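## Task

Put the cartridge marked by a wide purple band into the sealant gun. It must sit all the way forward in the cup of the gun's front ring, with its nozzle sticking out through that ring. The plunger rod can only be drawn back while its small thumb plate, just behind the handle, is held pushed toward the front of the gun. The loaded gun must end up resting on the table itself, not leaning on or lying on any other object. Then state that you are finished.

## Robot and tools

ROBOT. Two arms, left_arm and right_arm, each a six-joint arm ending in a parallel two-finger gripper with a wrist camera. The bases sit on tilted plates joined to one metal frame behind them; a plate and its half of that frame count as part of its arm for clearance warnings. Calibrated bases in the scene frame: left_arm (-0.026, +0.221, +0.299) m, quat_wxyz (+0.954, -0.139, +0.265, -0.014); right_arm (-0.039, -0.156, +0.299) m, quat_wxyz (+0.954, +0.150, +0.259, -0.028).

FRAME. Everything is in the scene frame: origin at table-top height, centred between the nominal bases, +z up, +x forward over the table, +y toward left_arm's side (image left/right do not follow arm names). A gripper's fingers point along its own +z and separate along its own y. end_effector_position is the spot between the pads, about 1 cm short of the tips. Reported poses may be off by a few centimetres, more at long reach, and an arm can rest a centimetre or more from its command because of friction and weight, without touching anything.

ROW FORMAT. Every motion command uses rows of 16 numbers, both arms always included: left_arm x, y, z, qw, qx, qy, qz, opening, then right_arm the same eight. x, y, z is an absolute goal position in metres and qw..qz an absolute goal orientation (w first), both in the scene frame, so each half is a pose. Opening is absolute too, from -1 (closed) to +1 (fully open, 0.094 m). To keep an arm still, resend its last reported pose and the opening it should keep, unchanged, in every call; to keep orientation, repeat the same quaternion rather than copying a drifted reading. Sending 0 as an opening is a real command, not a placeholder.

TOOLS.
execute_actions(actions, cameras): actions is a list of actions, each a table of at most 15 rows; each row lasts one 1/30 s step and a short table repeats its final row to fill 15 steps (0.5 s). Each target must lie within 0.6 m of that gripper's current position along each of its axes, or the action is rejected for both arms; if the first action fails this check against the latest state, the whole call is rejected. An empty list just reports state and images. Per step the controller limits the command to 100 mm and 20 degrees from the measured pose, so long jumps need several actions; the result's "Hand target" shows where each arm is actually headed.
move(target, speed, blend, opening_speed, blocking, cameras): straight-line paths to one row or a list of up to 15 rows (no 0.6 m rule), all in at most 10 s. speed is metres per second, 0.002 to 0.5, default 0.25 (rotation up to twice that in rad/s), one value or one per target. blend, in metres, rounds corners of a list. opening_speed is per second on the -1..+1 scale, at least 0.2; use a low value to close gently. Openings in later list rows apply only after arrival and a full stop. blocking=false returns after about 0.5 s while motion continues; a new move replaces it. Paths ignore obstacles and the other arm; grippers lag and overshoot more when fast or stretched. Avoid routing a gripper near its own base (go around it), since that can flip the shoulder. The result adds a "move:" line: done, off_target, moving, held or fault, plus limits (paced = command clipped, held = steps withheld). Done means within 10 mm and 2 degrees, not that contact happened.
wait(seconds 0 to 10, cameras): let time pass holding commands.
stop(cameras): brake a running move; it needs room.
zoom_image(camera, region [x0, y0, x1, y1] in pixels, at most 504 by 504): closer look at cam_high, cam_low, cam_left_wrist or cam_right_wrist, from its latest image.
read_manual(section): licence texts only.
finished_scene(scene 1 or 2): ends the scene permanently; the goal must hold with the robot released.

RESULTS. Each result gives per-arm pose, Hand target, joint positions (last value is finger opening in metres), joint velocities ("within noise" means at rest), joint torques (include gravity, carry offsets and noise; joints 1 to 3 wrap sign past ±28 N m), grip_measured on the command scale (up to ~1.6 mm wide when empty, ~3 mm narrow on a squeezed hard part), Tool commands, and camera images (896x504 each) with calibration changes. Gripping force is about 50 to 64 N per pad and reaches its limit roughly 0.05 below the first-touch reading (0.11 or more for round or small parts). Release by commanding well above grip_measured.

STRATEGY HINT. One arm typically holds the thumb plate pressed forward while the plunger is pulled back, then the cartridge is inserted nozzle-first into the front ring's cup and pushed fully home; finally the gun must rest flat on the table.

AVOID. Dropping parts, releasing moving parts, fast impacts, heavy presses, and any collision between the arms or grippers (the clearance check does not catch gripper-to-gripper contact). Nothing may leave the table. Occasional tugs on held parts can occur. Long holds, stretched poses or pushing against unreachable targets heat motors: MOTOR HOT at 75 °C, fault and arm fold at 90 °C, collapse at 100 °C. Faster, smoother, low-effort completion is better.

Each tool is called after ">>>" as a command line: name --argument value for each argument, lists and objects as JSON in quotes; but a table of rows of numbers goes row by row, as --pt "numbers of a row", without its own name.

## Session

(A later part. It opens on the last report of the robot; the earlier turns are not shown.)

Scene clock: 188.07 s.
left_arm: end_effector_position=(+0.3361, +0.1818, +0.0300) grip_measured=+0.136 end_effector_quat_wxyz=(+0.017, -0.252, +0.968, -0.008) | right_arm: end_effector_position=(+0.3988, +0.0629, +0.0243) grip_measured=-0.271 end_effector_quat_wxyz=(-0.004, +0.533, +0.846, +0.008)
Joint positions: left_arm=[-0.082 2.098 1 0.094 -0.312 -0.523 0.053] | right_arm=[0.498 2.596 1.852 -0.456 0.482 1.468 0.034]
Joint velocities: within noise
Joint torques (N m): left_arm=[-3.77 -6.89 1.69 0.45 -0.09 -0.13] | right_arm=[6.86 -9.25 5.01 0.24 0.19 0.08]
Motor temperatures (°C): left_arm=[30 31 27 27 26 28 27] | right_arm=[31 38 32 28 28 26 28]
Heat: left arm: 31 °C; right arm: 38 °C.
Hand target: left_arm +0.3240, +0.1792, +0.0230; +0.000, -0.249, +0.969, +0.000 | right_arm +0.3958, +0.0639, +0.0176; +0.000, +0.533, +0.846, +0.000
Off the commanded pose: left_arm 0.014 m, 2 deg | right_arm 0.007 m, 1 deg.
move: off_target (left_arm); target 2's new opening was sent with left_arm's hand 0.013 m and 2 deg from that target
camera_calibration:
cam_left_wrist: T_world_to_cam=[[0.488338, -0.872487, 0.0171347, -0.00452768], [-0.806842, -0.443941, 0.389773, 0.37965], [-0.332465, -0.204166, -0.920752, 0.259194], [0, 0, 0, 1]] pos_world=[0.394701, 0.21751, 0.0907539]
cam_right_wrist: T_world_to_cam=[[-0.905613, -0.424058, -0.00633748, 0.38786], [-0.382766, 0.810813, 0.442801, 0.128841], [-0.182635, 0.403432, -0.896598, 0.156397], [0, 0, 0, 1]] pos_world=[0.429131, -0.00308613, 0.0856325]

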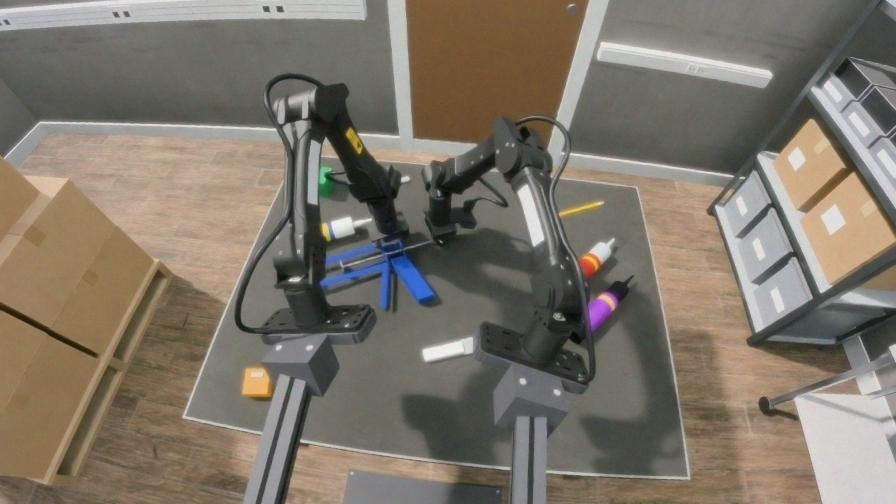

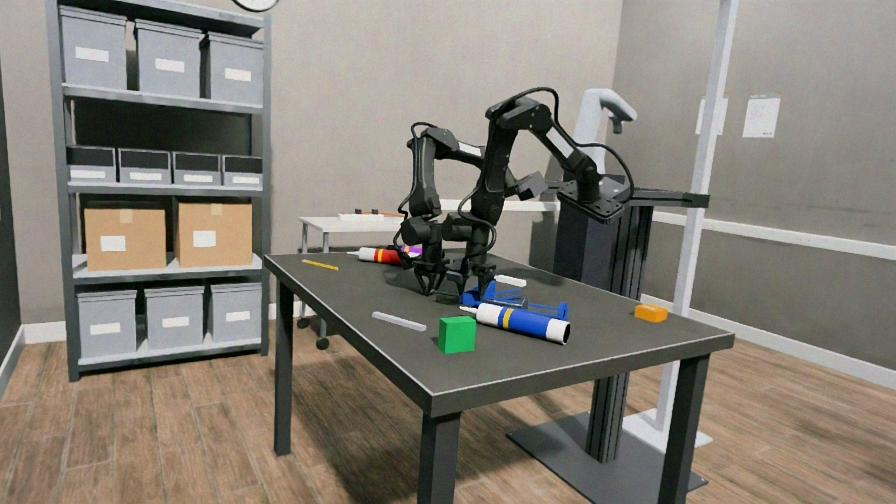

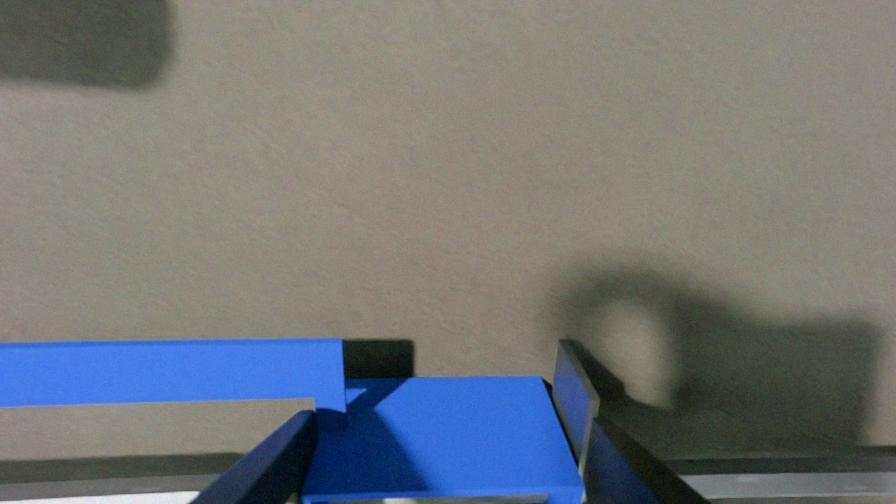

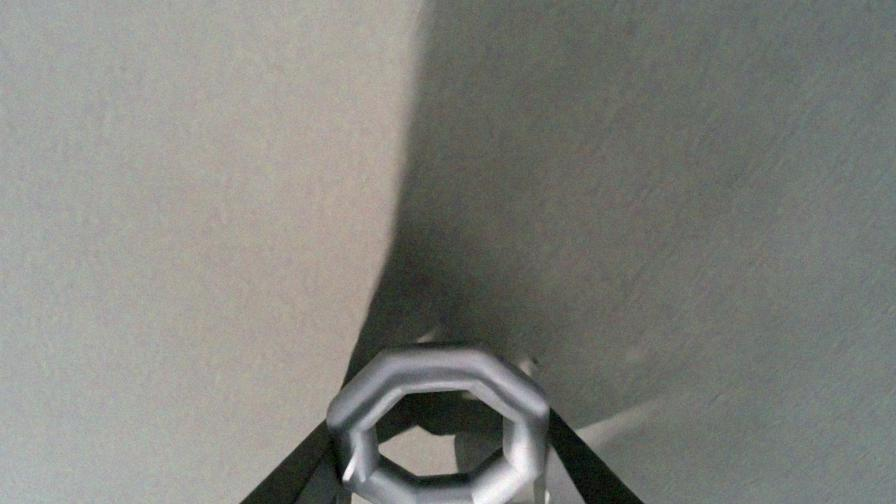

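>>> move --pt "0.3200 0.1870 0.0225 0 -0.2487 0.9686 0 0.0 0.4280 0.0130 0.0185 0 0.5336 0.8457 0 -0.8" --speed 0.05

Scene clock: 194.67 s.
left_arm: end_effector_position=(+0.3356, +0.1805, +0.0296) grip_measured=+0.132 end_effector_quat_wxyz=(+0.017, -0.255, +0.967, -0.014) | right_arm: end_effector_position=(+0.4073, +0.0505, +0.0240) grip_measured=-0.271 end_effector_quat_wxyz=(-0.042, +0.520, +0.853, +0.030)
Joint positions: left_arm=[-0.08 2.098 0.995 0.103 -0.299 -0.527 0.053] | right_arm=[0.444 2.572 1.868 -0.49 0.377 1.389 0.034]
Joint velocities: within noise
Joint torques (N m): left_arm=[-2.14 -7.87 0.14 0.58 -0.14 0.12] | right_arm=[2.84 -12.23 4.79 0.25 0.81 -0.2]
Motor temperatures (°C): left_arm=[30 31 27 27 26 28 28] | right_arm=[31 39 32 28 28 26 29]
Heat: left arm: 31 °C; right arm: 39 °C.
Hand target: left_arm +0.3200, +0.1869, +0.0230; +0.000, -0.249, +0.969, +0.000 | right_arm +0.4265, +0.0131, +0.0196; -0.001, +0.534, +0.846, -0.001
Off the commanded pose: left_arm 0.018 m, 3 deg | right_arm 0.043 m, 6 deg.
move: off_target (left_arm, right_arm)
camera_calibration:
cam_left_wrist: T_world_to_cam=[[0.494165, -0.868895, 0.0286836, -0.0083497], [-0.804942, -0.444831, 0.392675, 0.378255], [-0.328434, -0.217135, -0.91923, 0.259301], [0, 0, 0, 1]] pos_world=[0.393763, 0.217308, 0.090066]
cam_right_wrist: T_world_to_cam=[[-0.892073, -0.451871, -0.00421806, 0.38614], [-0.388385, 0.761902, 0.518327, 0.145246], [-0.231003, 0.464024, -0.855172, 0.178401], [0, 0, 0, 1]] pos_world=[0.442088, -0.0189604, 0.0789077]

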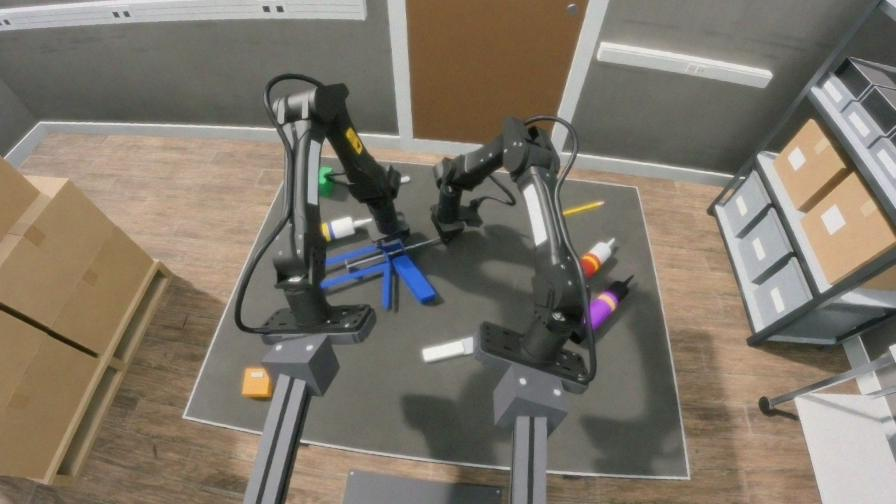

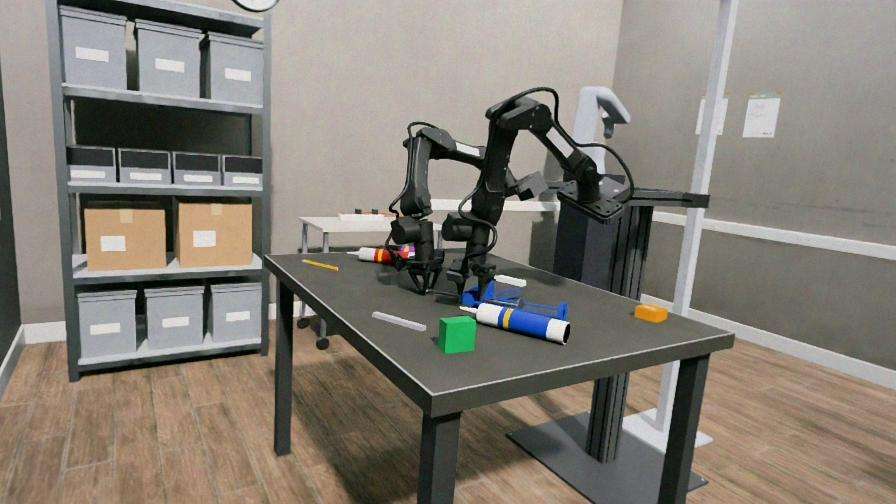

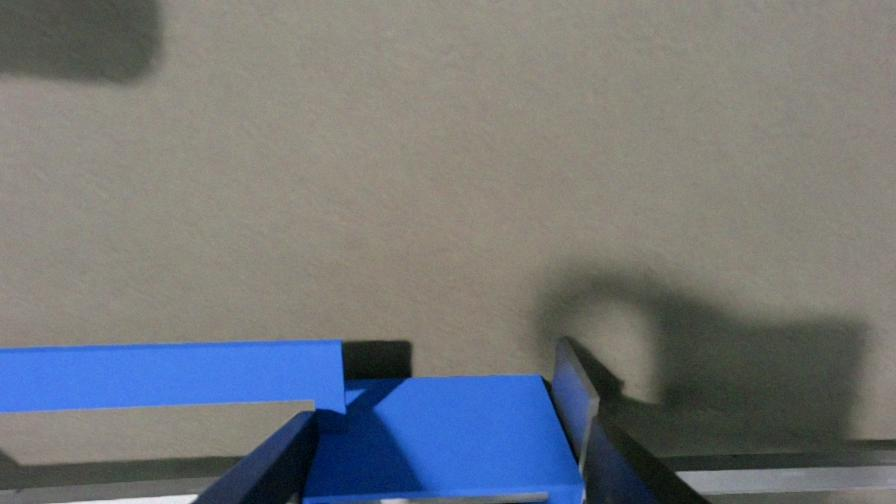

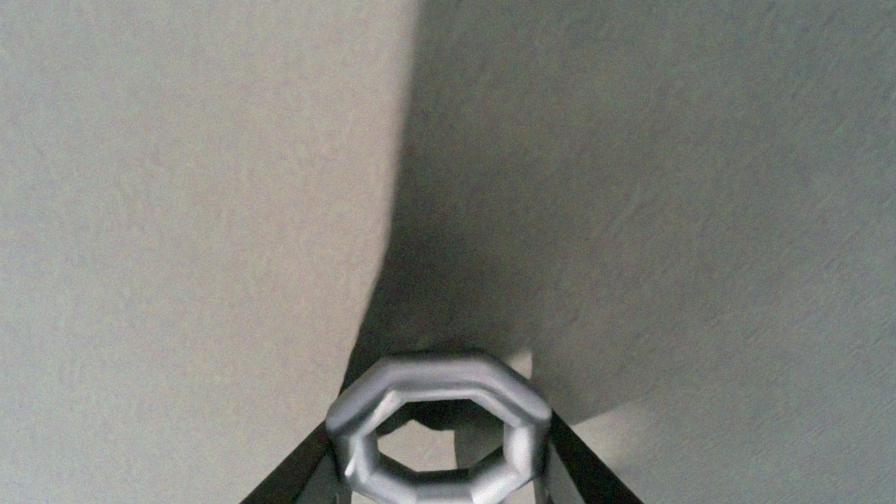

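>>> move --pt "0.3200 0.1870 0.0225 0 -0.2487 0.9686 0 0.0 0.4550 -0.0300 0.0200 0 0.5336 0.8457 0 -0.8" --speed 0.06

Scene clock: 203.43 s.
left_arm: end_effector_position=(+0.3364, +0.1800, +0.0296) grip_measured=+0.131 end_effector_quat_wxyz=(+0.019, -0.257, +0.966, -0.015) | right_arm: end_effector_position=(+0.4180, +0.0336, +0.0243) grip_measured=-0.271 end_effector_quat_wxyz=(-0.081, +0.510, +0.855, +0.054)
Joint positions: left_arm=[-0.08 2.098 0.995 0.106 -0.297 -0.529 0.053] | right_arm=[0.38 2.556 1.91 -0.55 0.265 1.315 0.034]
Joint velocities: within noise
Joint torques (N m): left_arm=[-2.28 -7.99 0.05 0.51 -0.14 0.17] | right_arm=[1.05 -14.08 5.87 0.22 1.52 -0.26]
Motor temperatures (°C): left_arm=[30 31 27 27 26 28 28] | right_arm=[30 40 32 28 28 26 29]
Heat: left arm: 31 °C; right arm: 40 °C.
Hand target: left_arm +0.3201, +0.1869, +0.0230; +0.000, -0.249, +0.969, +0.000 | right_arm +0.4511, -0.0294, +0.0234; -0.005, +0.535, +0.845, -0.001
Off the commanded pose: left_arm 0.019 m, 3 deg | right_arm 0.074 m, 11 deg.
move: off_target (left_arm, right_arm)
camera_calibration:
cam_left_wrist: T_world_to_cam=[[0.496565, -0.867395, 0.0323926, -0.0103057], [-0.804916, -0.446188, 0.391186, 0.378994], [-0.32486, -0.220322, -0.919741, 0.258906], [0, 0, 0, 1]] pos_world=[0.394284, 0.217206, 0.0902035]
cam_right_wrist: T_world_to_cam=[[-0.883571, -0.46827, -0.00500205, 0.385111], [-0.379224, 0.709204, 0.594322, 0.158184], [-0.274756, 0.527023, -0.804211, 0.203899], [0, 0, 0, 1]] pos_world=[0.456283, -0.0393083, 0.0718925]

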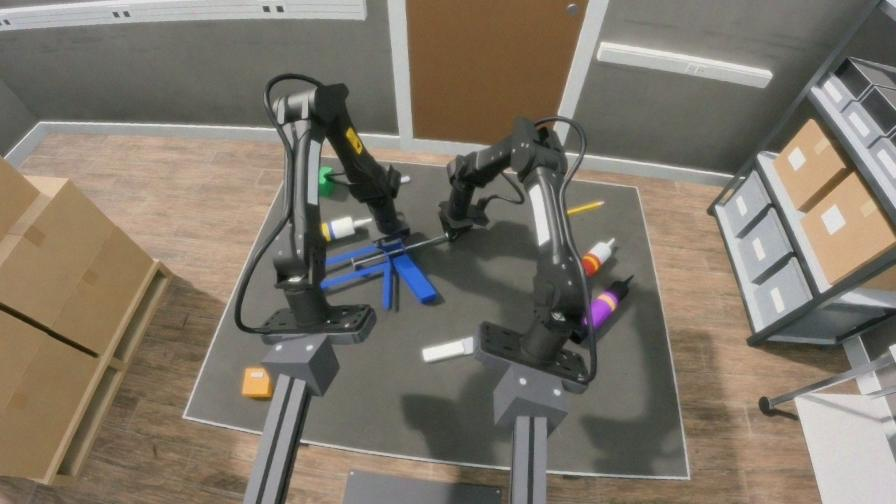

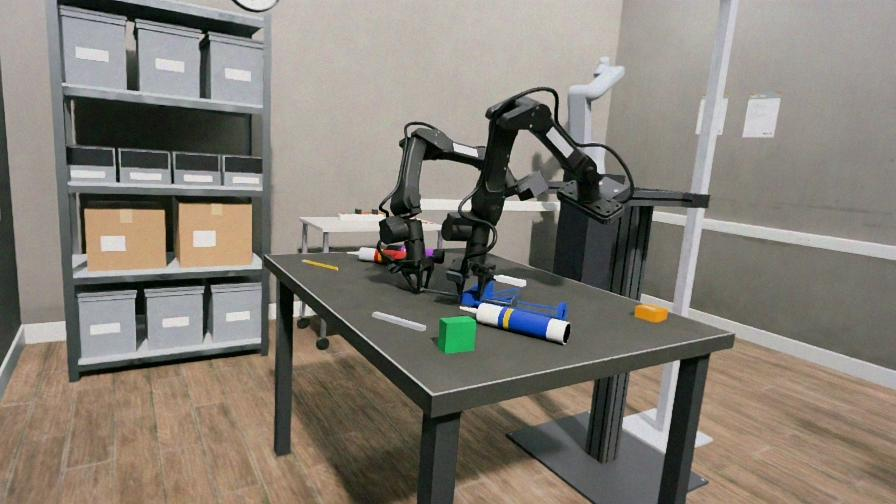

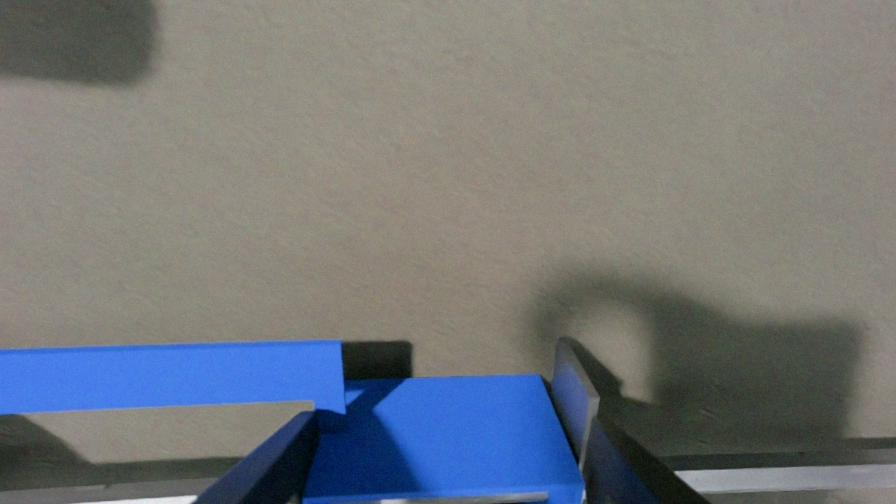

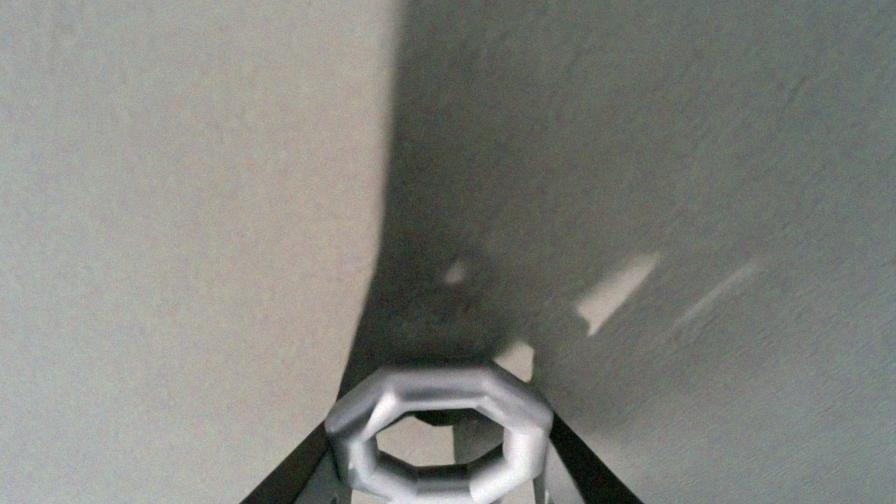

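>>> move --pt "0.3200 0.1870 0.0225 0 -0.2487 0.9686 0 0.0 0.4700 -0.0540 0.0200 0 0.5336 0.8457 0 -0.8" --speed 0.06

Scene clock: 208.30 s.
left_arm: end_effector_position=(+0.3364, +0.1791, +0.0298) grip_measured=+0.131 end_effector_quat_wxyz=(+0.018, -0.256, +0.966, -0.017) | right_arm: end_effector_position=(+0.4250, +0.0203, +0.0246) grip_measured=-0.271 end_effector_quat_wxyz=(-0.100, +0.505, +0.855, +0.063)
Joint positions: left_arm=[-0.082 2.098 0.995 0.106 -0.295 -0.529 0.053] | right_arm=[0.34 2.554 1.949 -0.599 0.21 1.274 0.034]
Joint velocities: within noise
Joint torques (N m): left_arm=[-2.07 -7.83 0.08 0.51 -0.13 0.14] | right_arm=[0.39 -14.75 6.52 0.29 1.84 -0.23]
Motor temperatures (°C): left_arm=[30 31 27 27 26 28 28] | right_arm=[30 42 32 28 29 26 29]
Heat: left arm: 31 °C; right arm: 42 °C.
Hand target: left_arm +0.3201, +0.1869, +0.0230; +0.000, -0.249, +0.969, +0.000 | right_arm +0.4646, -0.0535, +0.0255; -0.007, +0.536, +0.844, +0.000
Off the commanded pose: left_arm 0.020 m, 3 deg | right_arm 0.087 m, 14 deg.
move: off_target (left_arm, right_arm)
camera_calibration:
cam_left_wrist: T_world_to_cam=[[0.495406, -0.867973, 0.0345768, -0.0107194], [-0.805651, -0.444223, 0.391908, 0.378421], [-0.324806, -0.22201, -0.919354, 0.259155], [0, 0, 0, 1]] pos_world=[0.394361, 0.216334, 0.0903194]
cam_right_wrist: T_world_to_cam=[[-0.879854, -0.47524, -0.00200508, 0.383541], [-0.370964, 0.684149, 0.627954, 0.166274], [-0.297057, 0.553252, -0.778248, 0.221291], [0, 0, 0, 1]] pos_world=[0.464878, -0.0539115, 0.0685758]

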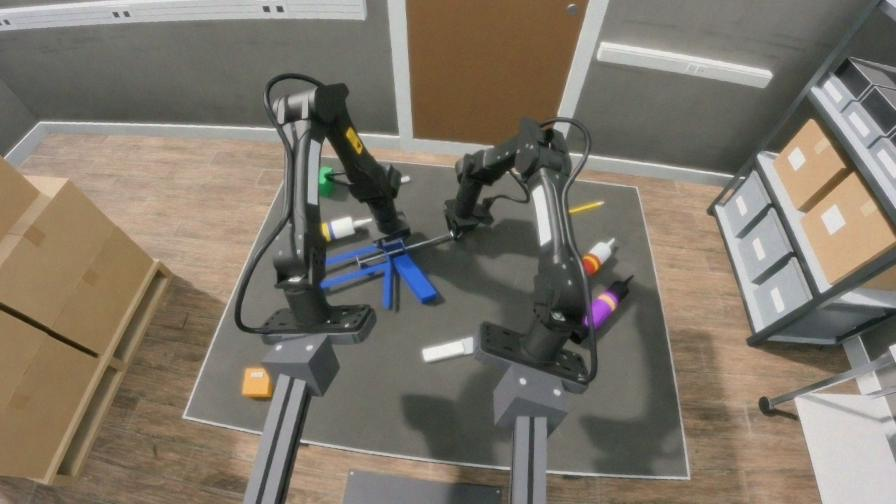

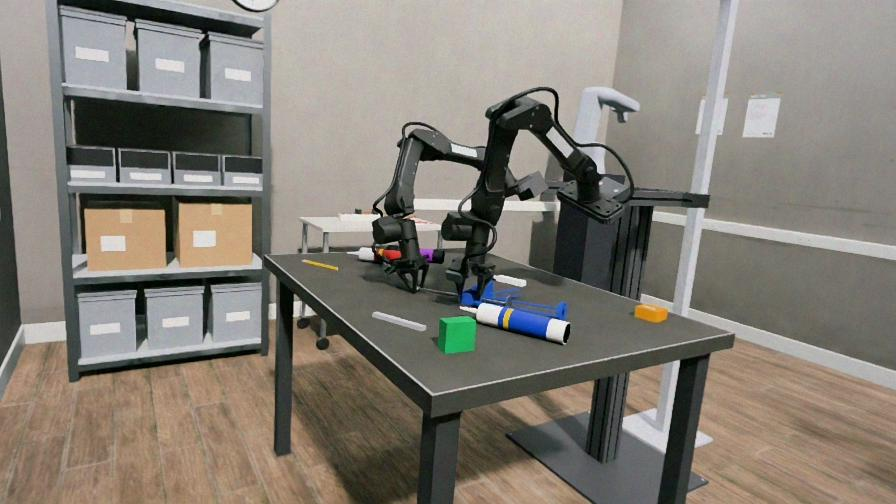

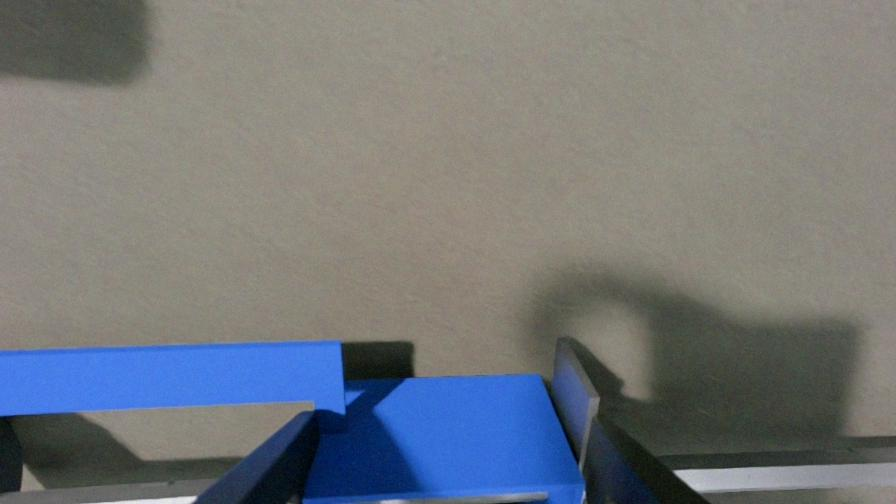

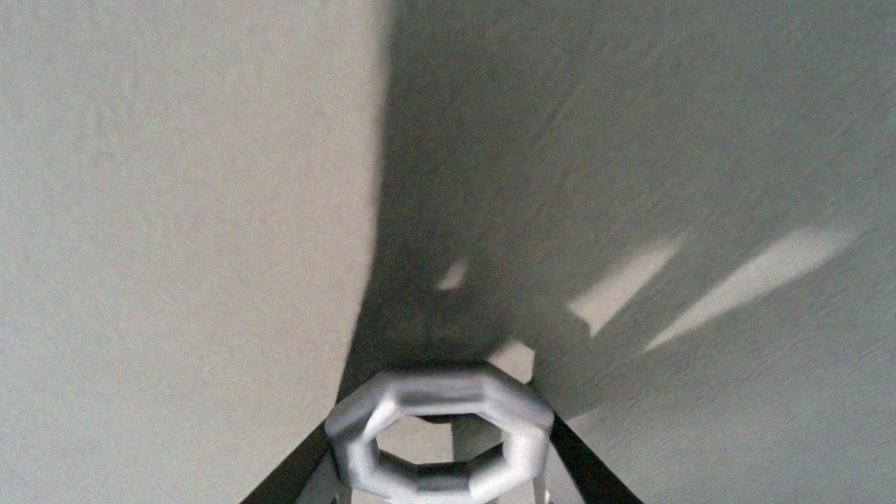

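>>> move --pt "0.3200 0.1870 0.0225 0 -0.2487 0.9686 0 0.0 0.4850 -0.0780 0.0200 0 0.5336 0.8457 0 -0.8" --speed 0.06 --cameras '["cam_left_wrist","cam_right_wrist"]'

Scene clock: 216.80 s.
left_arm: end_effector_position=(+0.3369, +0.1774, +0.0305) grip_measured=+0.131 end_effector_quat_wxyz=(+0.019, -0.255, +0.967, -0.018) | right_arm: end_effector_position=(+0.4371, -0.0031, +0.0251) grip_measured=-0.271 end_effector_quat_wxyz=(-0.108, +0.505, +0.854, +0.063)
Joint positions: left_arm=[-0.086 2.097 0.995 0.106 -0.296 -0.53 0.053] | right_arm=[0.291 2.552 2.008 -0.662 0.182 1.231 0.034]
Joint velocities: within noise
Joint torques (N m): left_arm=[-1.7 -7.91 0.09 0.52 -0.11 0.12] | right_arm=[0.46 -14.78 7.32 0.4 1.89 -0.22]
Motor temperatures (°C): left_arm=[29 31 27 26 26 28 29] | right_arm=[30 42 32 28 31 26 29]
Heat: left arm: 31 °C; right arm: 42 °C.
Hand target: left_arm +0.3201, +0.1867, +0.0231; +0.000, -0.249, +0.969, +0.000 | right_arm +0.4790, -0.0781, +0.0271; -0.008, +0.537, +0.844, +0.000
Off the commanded pose: left_arm 0.021 m, 3 deg | right_arm 0.089 m, 15 deg.
move: off_target (left_arm, right_arm); limits=paced
camera_calibration:
cam_left_wrist: T_world_to_cam=[[0.492657, -0.869454, 0.0365841, -0.0113276], [-0.807764, -0.441252, 0.390915, 0.377934], [-0.32374, -0.222138, -0.9197, 0.259256], [0, 0, 0, 1]] pos_world=[0.394793, 0.214506, 0.0911123]
cam_right_wrist: T_world_to_cam=[[-0.87949, -0.475875, 0.00631774, 0.382698], [-0.362472, 0.678389, 0.639064, 0.182458], [-0.3084, 0.559761, -0.769128, 0.243041], [0, 0, 0, 1]] pos_world=[0.477669, -0.0777059, 0.0679097]
Images, in order (width x height): cam_left_wrist 896x504, cam_right_wrist 896x504.

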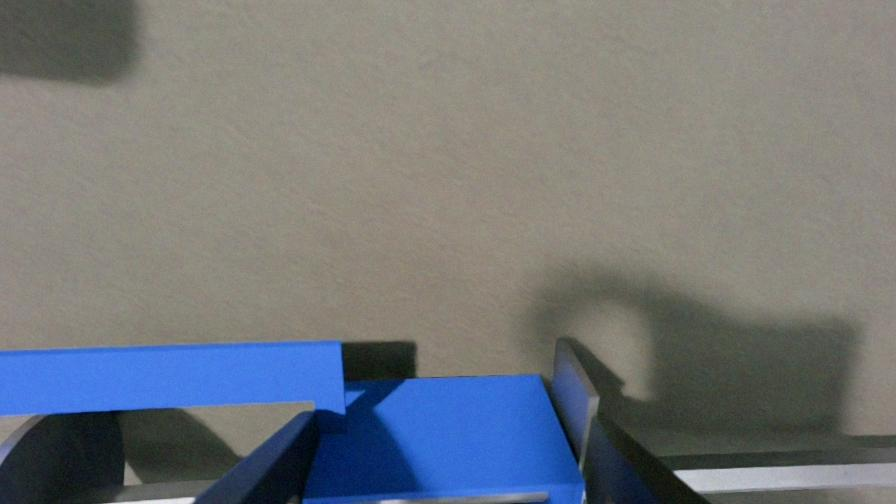

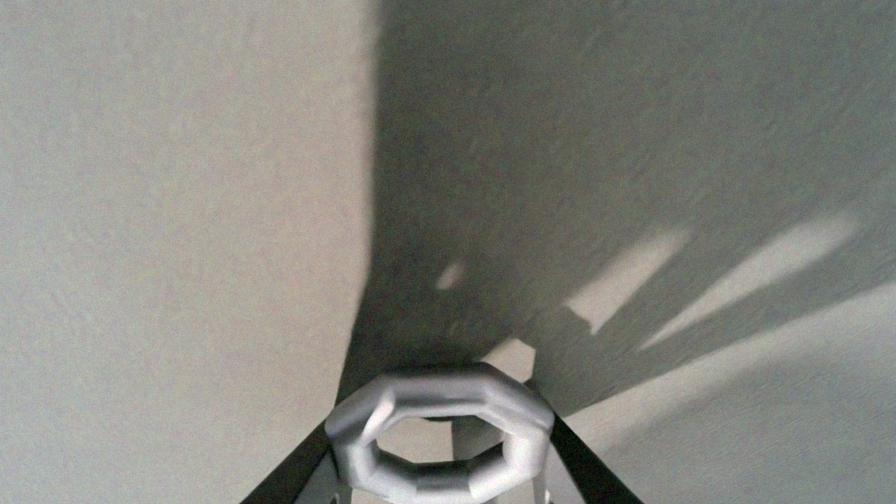

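>>> move --pt "0.3200 0.1870 0.0225 0 -0.2487 0.9686 0 0.0 0.5050 -0.1100 0.0200 0 0.5336 0.8457 0 -0.8" --speed 0.06 --cameras '["cam_left_wrist","cam_right_wrist"]'

Scene clock: 222.43 s.
left_arm: end_effector_position=(+0.3395, +0.1756, +0.0325) grip_measured=+0.130 end_effector_quat_wxyz=(+0.023, -0.254, +0.967, -0.021) | right_arm: end_effector_position=(+0.4628, -0.0467, +0.0298) grip_measured=-0.271 end_effector_quat_wxyz=(-0.101, +0.508, +0.854, +0.057)
Joint positions: left_arm=[-0.09 2.092 0.995 0.109 -0.294 -0.53 0.053] | right_arm=[0.218 2.552 2.123 -0.76 0.173 1.166 0.034]
Joint velocities: within noise
Joint torques (N m): left_arm=[-1.39 -7.56 0.28 0.53 -0.15 0.13] | right_arm=[1.01 -13.12 8.66 0.61 1.71 -0.18]
Motor temperatures (°C): left_arm=[29 31 27 26 26 28 29] | right_arm=[29 43 32 28 31 26 29]
Heat: left arm: 31 °C; right arm: 43 °C.
Hand target: left_arm +0.3199, +0.1867, +0.0233; +0.000, -0.249, +0.969, +0.000 | right_arm +0.4993, -0.1109, +0.0277; -0.006, +0.537, +0.844, +0.001
Off the commanded pose: left_arm 0.025 m, 4 deg | right_arm 0.077 m, 14 deg.
move: off_target (left_arm, right_arm); limits=paced
camera_calibration:
cam_left_wrist: T_world_to_cam=[[0.491314, -0.869835, 0.0447038, -0.0140013], [-0.811491, -0.438508, 0.386256, 0.379391], [-0.316376, -0.22605, -0.921308, 0.259759], [0, 0, 0, 1]] pos_world=[0.396933, 0.212905, 0.0934022]
cam_right_wrist: T_world_to_cam=[[-0.881722, -0.471672, 0.00953609, 0.385636], [-0.36315, 0.691482, 0.62448, 0.219718], [-0.301144, 0.547155, -0.780983, 0.275318], [0, 0, 0, 1]] pos_world=[0.502725, -0.120679, 0.0741314]
Images, in order (width x height): cam_left_wrist 896x504, cam_right_wrist 896x504.

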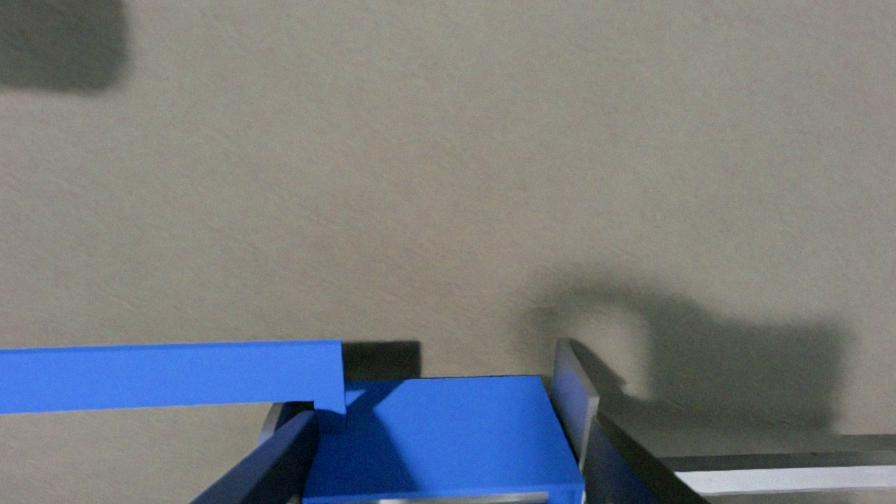

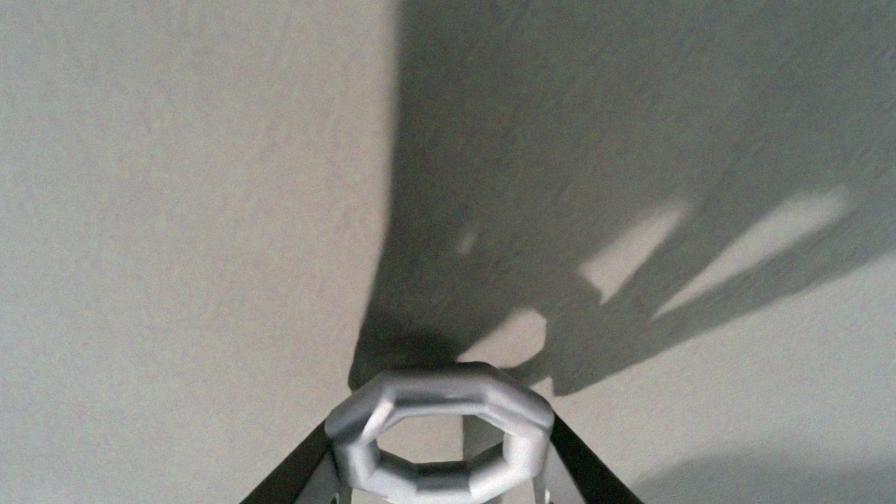

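>>> move --pt "0.3240 0.1840 0.0225 0 -0.2487 0.9686 0 0.0 0.4640 -0.0440 0.0230 0 0.5336 0.8457 0 -0.8" --pt "0.3300 0.1760 0.0255 0 -0.2487 0.9686 0 0.18 0.4640 -0.0440 0.0230 0 0.5336 0.8457 0 -0.8" --pt "0.3300 0.1760 0.0550 0 -0.2487 0.9686 0 0.18 0.4640 -0.0440 0.0230 0 0.5336 0.8457 0 -0.8" --pt "0.3300 0.1800 0.0600 0 -0.2487 0.9686 0 1.0 0.4640 -0.0440 0.0230 0 0.5336 0.8457 0 -0.8" --speed 0.08

Scene clock: 234.07 s.
left_arm: end_effector_position=(+0.3313, +0.1807, +0.0535) grip_measured=+0.998 end_effector_quat_wxyz=(+0.001, -0.250, +0.968, -0.002) | right_arm: end_effector_position=(+0.4613, -0.0431, +0.0248) grip_measured=-0.272 end_effector_quat_wxyz=(-0.016, +0.523, +0.852, +0.001)
Joint positions: left_arm=[-0.108 2.016 0.983 -0.015 -0.326 -0.554 0.094] | right_arm=[0.286 2.534 2.003 -0.606 0.393 1.239 0.034]
Joint velocities: within noise
Joint torques (N m): left_arm=[-4.26 -11.08 0.84 0.37 -0.11 -0.1] | right_arm=[5.82 -12.34 2.29 0.62 0.2 0.24]
Motor temperatures (°C): left_arm=[29 32 27 26 26 28 29] | right_arm=[30 44 32 28 31 26 29]
Heat: left arm: 32 °C; right arm: 44 °C.
Hand target: left_arm +0.3299, +0.1801, +0.0597; +0.000, -0.249, +0.969, +0.000 | right_arm +0.4639, -0.0441, +0.0231; -0.001, +0.534, +0.846, +0.000
Off the commanded pose: left_arm 0.007 m, 0 deg | right_arm 0.003 m, 2 deg.
move: done; target 2's new opening was sent with left_arm's hand 0.014 m and 3 deg from that target
camera_calibration:
cam_left_wrist: T_world_to_cam=[[0.485763, -0.874088, -0.00200087, -0.00139117], [-0.794439, -0.442451, 0.416057, 0.360371], [-0.364556, -0.200516, -0.909336, 0.288323], [0, 0, 0, 1]] pos_world=[0.392079, 0.216044, 0.112245]
cam_right_wrist: T_world_to_cam=[[-0.894332, -0.447044, 0.0179176, 0.392703], [-0.391403, 0.801164, 0.452702, 0.241809], [-0.216733, 0.397853, -0.891482, 0.226424], [0, 0, 0, 1]] pos_world=[0.494926, -0.108257, 0.0853487]

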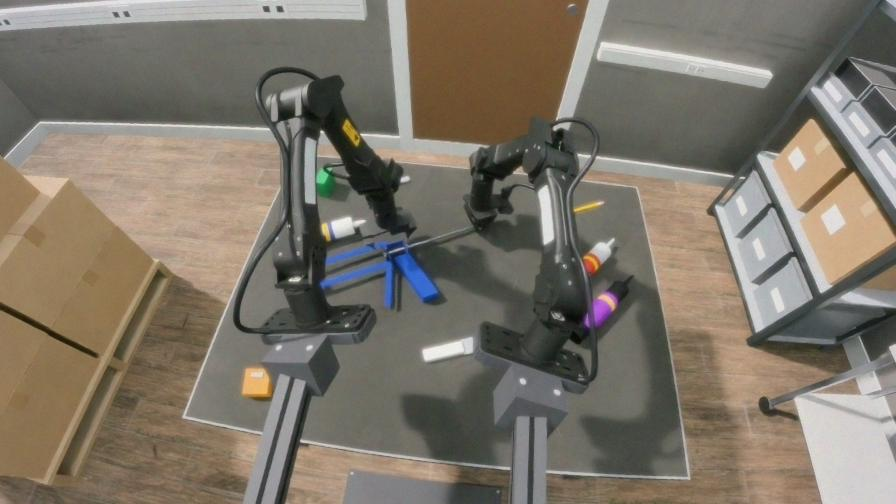

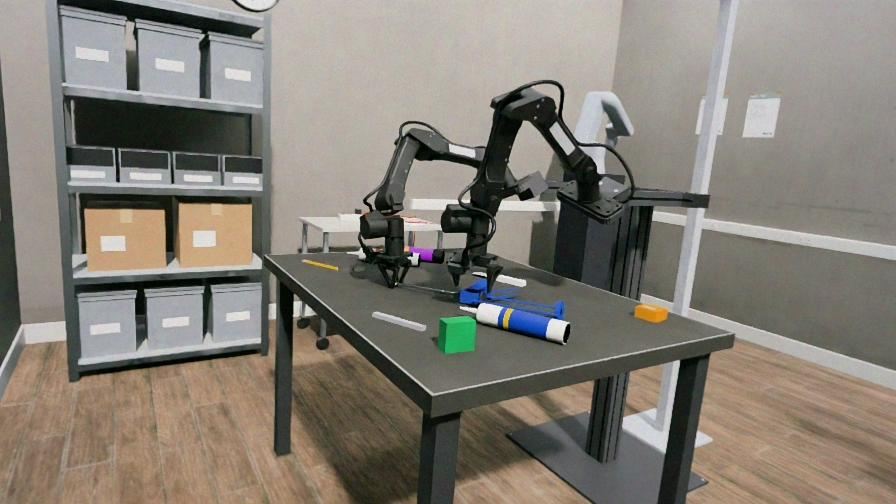

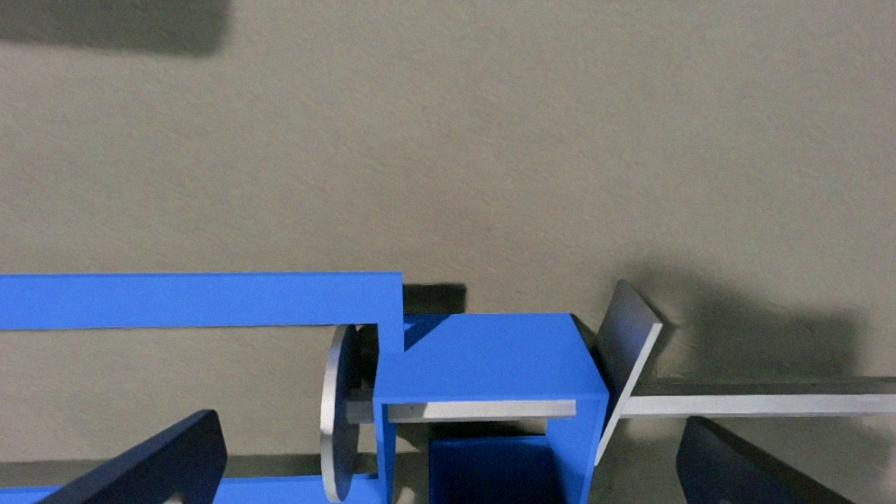

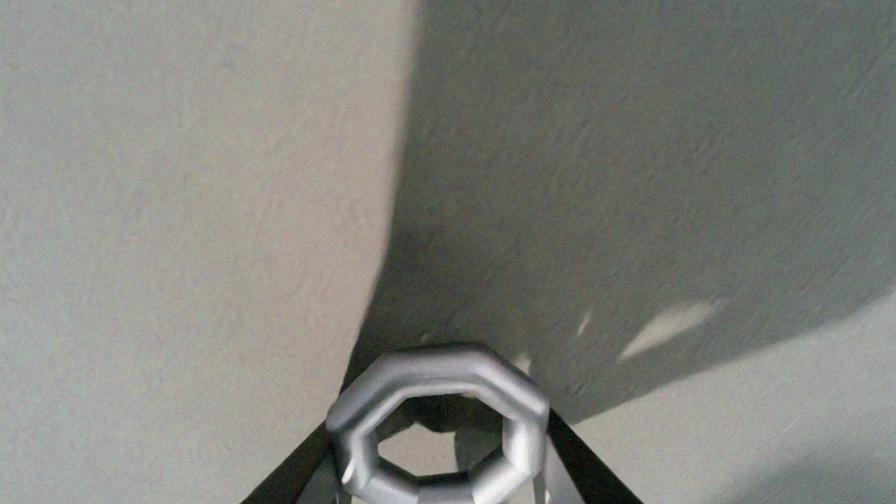

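>>> move --pt "0.3300 0.1705 0.0450 0 -0.2487 0.9686 0 1.0 0.4640 -0.0440 0.0230 0 0.5336 0.8457 0 0.1" --pt "0.3300 0.1705 0.0250 0 -0.2487 0.9686 0 1.0 0.4640 -0.0440 0.0230 0 0.5336 0.8457 0 0.1" --pt "0.3300 0.1705 0.0250 0 -0.2487 0.9686 0 0.0 0.4640 -0.0440 0.0230 0 0.5336 0.8457 0 0.1" --speed 0.1 --opening_speed 0.9 --cameras '["cam_left_wrist","cam_right_wrist"]'

Scene clock: 251.77 s.
left_arm: end_effector_position=(+0.3315, +0.1733, +0.0324) grip_measured=+0.151 end_effector_quat_wxyz=(+0.001, -0.251, +0.968, +0.003) | right_arm: end_effector_position=(+0.4609, -0.0445, +0.0253) grip_measured=+0.097 end_effector_quat_wxyz=(-0.015, +0.527, +0.849, -0.003)
Joint positions: left_arm=[-0.113 2.106 1.026 0.028 -0.339 -0.562 0.054] | right_arm=[0.286 2.533 2.003 -0.611 0.399 1.252 0.052]
Joint velocities: within noise
Joint torques (N m): left_arm=[-3.41 -7.05 2.03 0.74 0.04 0.03] | right_arm=[5.75 -12.16 2.19 0.61 0.15 0.08]
Motor temperatures (°C): left_arm=[30 34 27 26 26 28 28] | right_arm=[30 46 32 28 30 26 29]
Heat: left arm: 34 °C; right arm: 46 °C.
Hand target: left_arm +0.3298, +0.1706, +0.0252; +0.000, -0.249, +0.969, +0.000 | right_arm +0.4639, -0.0441, +0.0232; -0.001, +0.534, +0.846, +0.000
Off the commanded pose: left_arm 0.008 m, 0 deg | right_arm 0.004 m, 2 deg.
move: done
camera_calibration:
cam_left_wrist: T_world_to_cam=[[0.487466, -0.873067, -0.0114185, -0.00841534], [-0.792859, -0.448085, 0.413031, 0.366577], [-0.36572, -0.192285, -0.910646, 0.266792], [0, 0, 0, 1]] pos_world=[0.392318, 0.208211, 0.091449]
cam_right_wrist: T_world_to_cam=[[-0.899243, -0.436857, 0.0227761, 0.394339], [-0.381438, 0.80853, 0.44809, 0.238392], [-0.214166, 0.394254, -0.893698, 0.226011], [0, 0, 0, 1]] pos_world=[0.493942, -0.109583, 0.0861831]
Images, in order (width x height): cam_left_wrist 896x504, cam_right_wrist 896x504.

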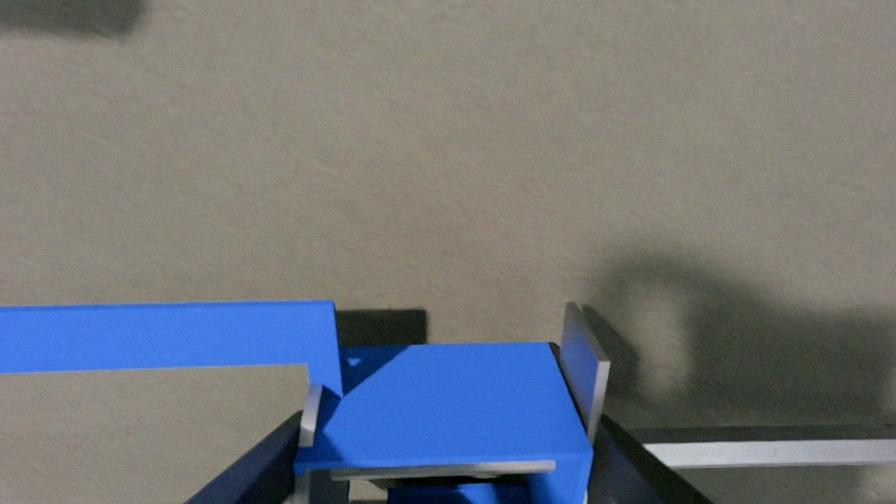

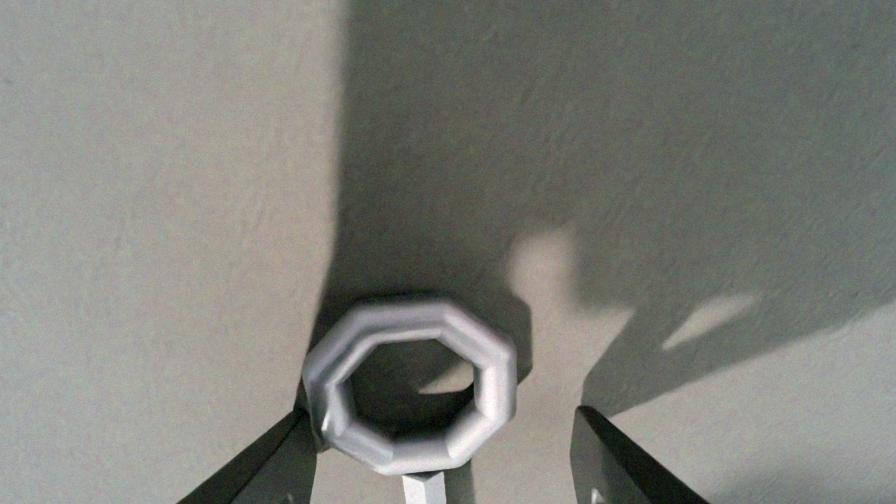

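>>> move --pt "0.3300 0.1705 0.0250 0 -0.2487 0.9686 0 0.3 0.4620 -0.0440 0.0230 0 0.5336 0.8457 0 0.15" --pt "0.3300 0.1705 0.09 0 -0.2487 0.9686 0 0.3 0.4640 -0.0440 0.0830 0 0.5336 0.8457 0 0.4" --pt "0.24 0.24 0.24 0 -0.2487 0.9686 0 0.3 0.38 -0.20 0.22 0 0.4 0.9165 0 1.0" --pt "0.24 0.26 0.24 0 -0.2487 0.9686 0 0.3 0.24 -0.42 0.2 0 0.3379 0.9412 0 1.0" --speed 0.25

Scene clock: 266.00 s.
left_arm: end_effector_position=(+0.2460, +0.2590, +0.2382) grip_measured=+0.300 end_effector_quat_wxyz=(+0.005, -0.253, +0.968, +0.000) | right_arm: end_effector_position=(+0.2341, -0.4161, +0.2015) grip_measured=+0.997 end_effector_quat_wxyz=(-0.005, +0.341, +0.940, -0.003)
Joint positions: left_arm=[-0.054 1.03 0.627 -0.623 -0.305 -0.509 0.061] | right_arm=[-0.788 1.427 1.015 -0.578 -0.154 -0.1 0.094]
Joint velocities: within noise
Joint torques (N m): left_arm=[-0.39 -6.11 4.01 0.38 0.01 0.09] | right_arm=[-1.13 -6.82 6.17 0.28 -0.11 -0.03]
Motor temperatures (°C): left_arm=[30 33 27 27 26 28 28] | right_arm=[30 44 31 28 29 26 28]
Heat: left arm: 33 °C; right arm: 44 °C.
Hand target: left_arm +0.2401, +0.2599, +0.2398; +0.000, -0.249, +0.969, +0.000 | right_arm +0.2399, -0.4199, +0.2001; +0.000, +0.338, +0.941, +0.000
Off the commanded pose: left_arm 0.006 m, 1 deg | right_arm 0.007 m, 1 deg.
move: done
camera_calibration:
cam_left_wrist: T_world_to_cam=[[0.49017, -0.871618, -0.00397386, 0.107638], [-0.794842, -0.448856, 0.408356, 0.254042], [-0.357714, -0.197005, -0.912814, 0.439218], [0, 0, 0, 1]] pos_world=[0.306277, 0.294376, 0.297613]
cam_right_wrist: T_world_to_cam=[[-0.647516, -0.761947, 0.0126021, -0.168102], [-0.6824, 0.587117, 0.435458, 0.354325], [-0.339195, 0.273366, -0.900121, 0.461712], [0, 0, 0, 1]] pos_world=[0.289553, -0.462332, 0.263422]

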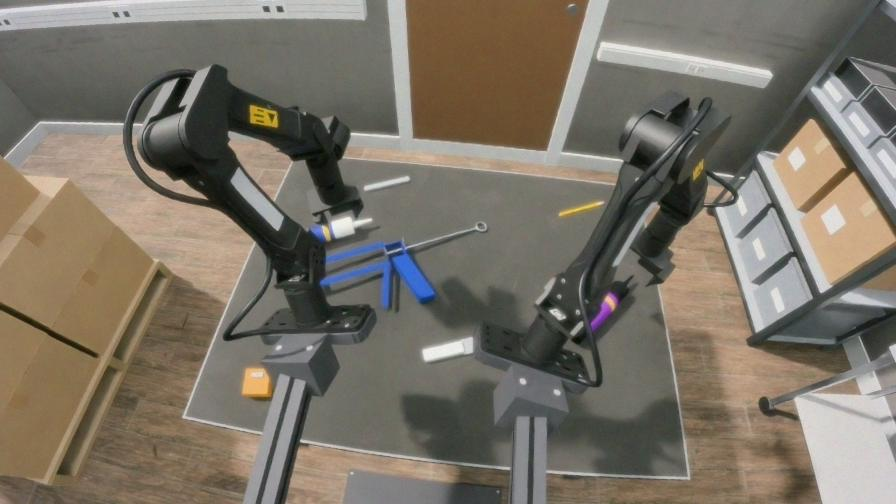

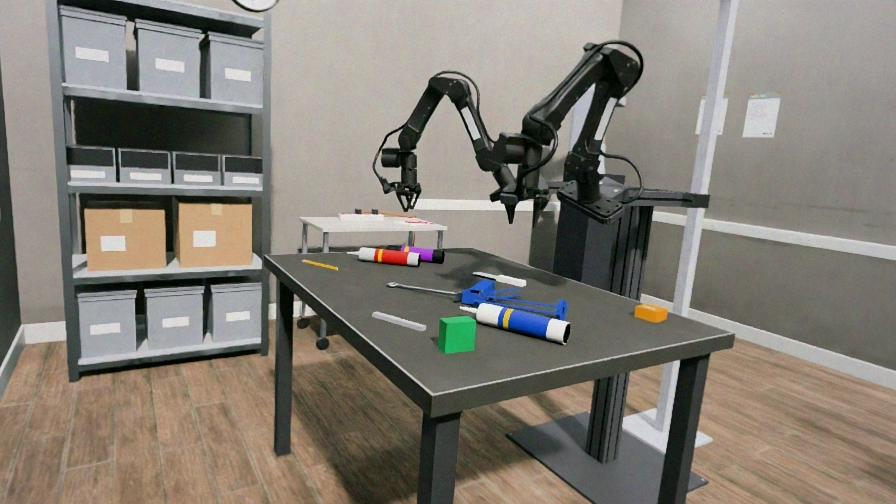

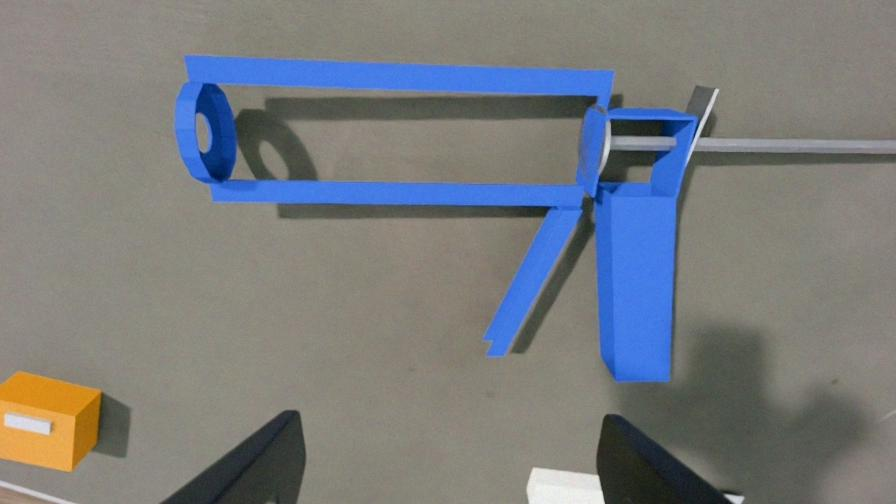

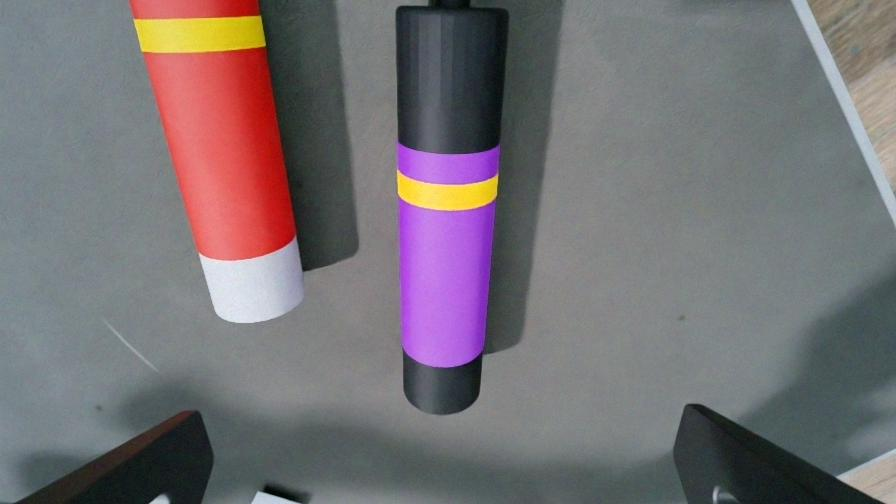

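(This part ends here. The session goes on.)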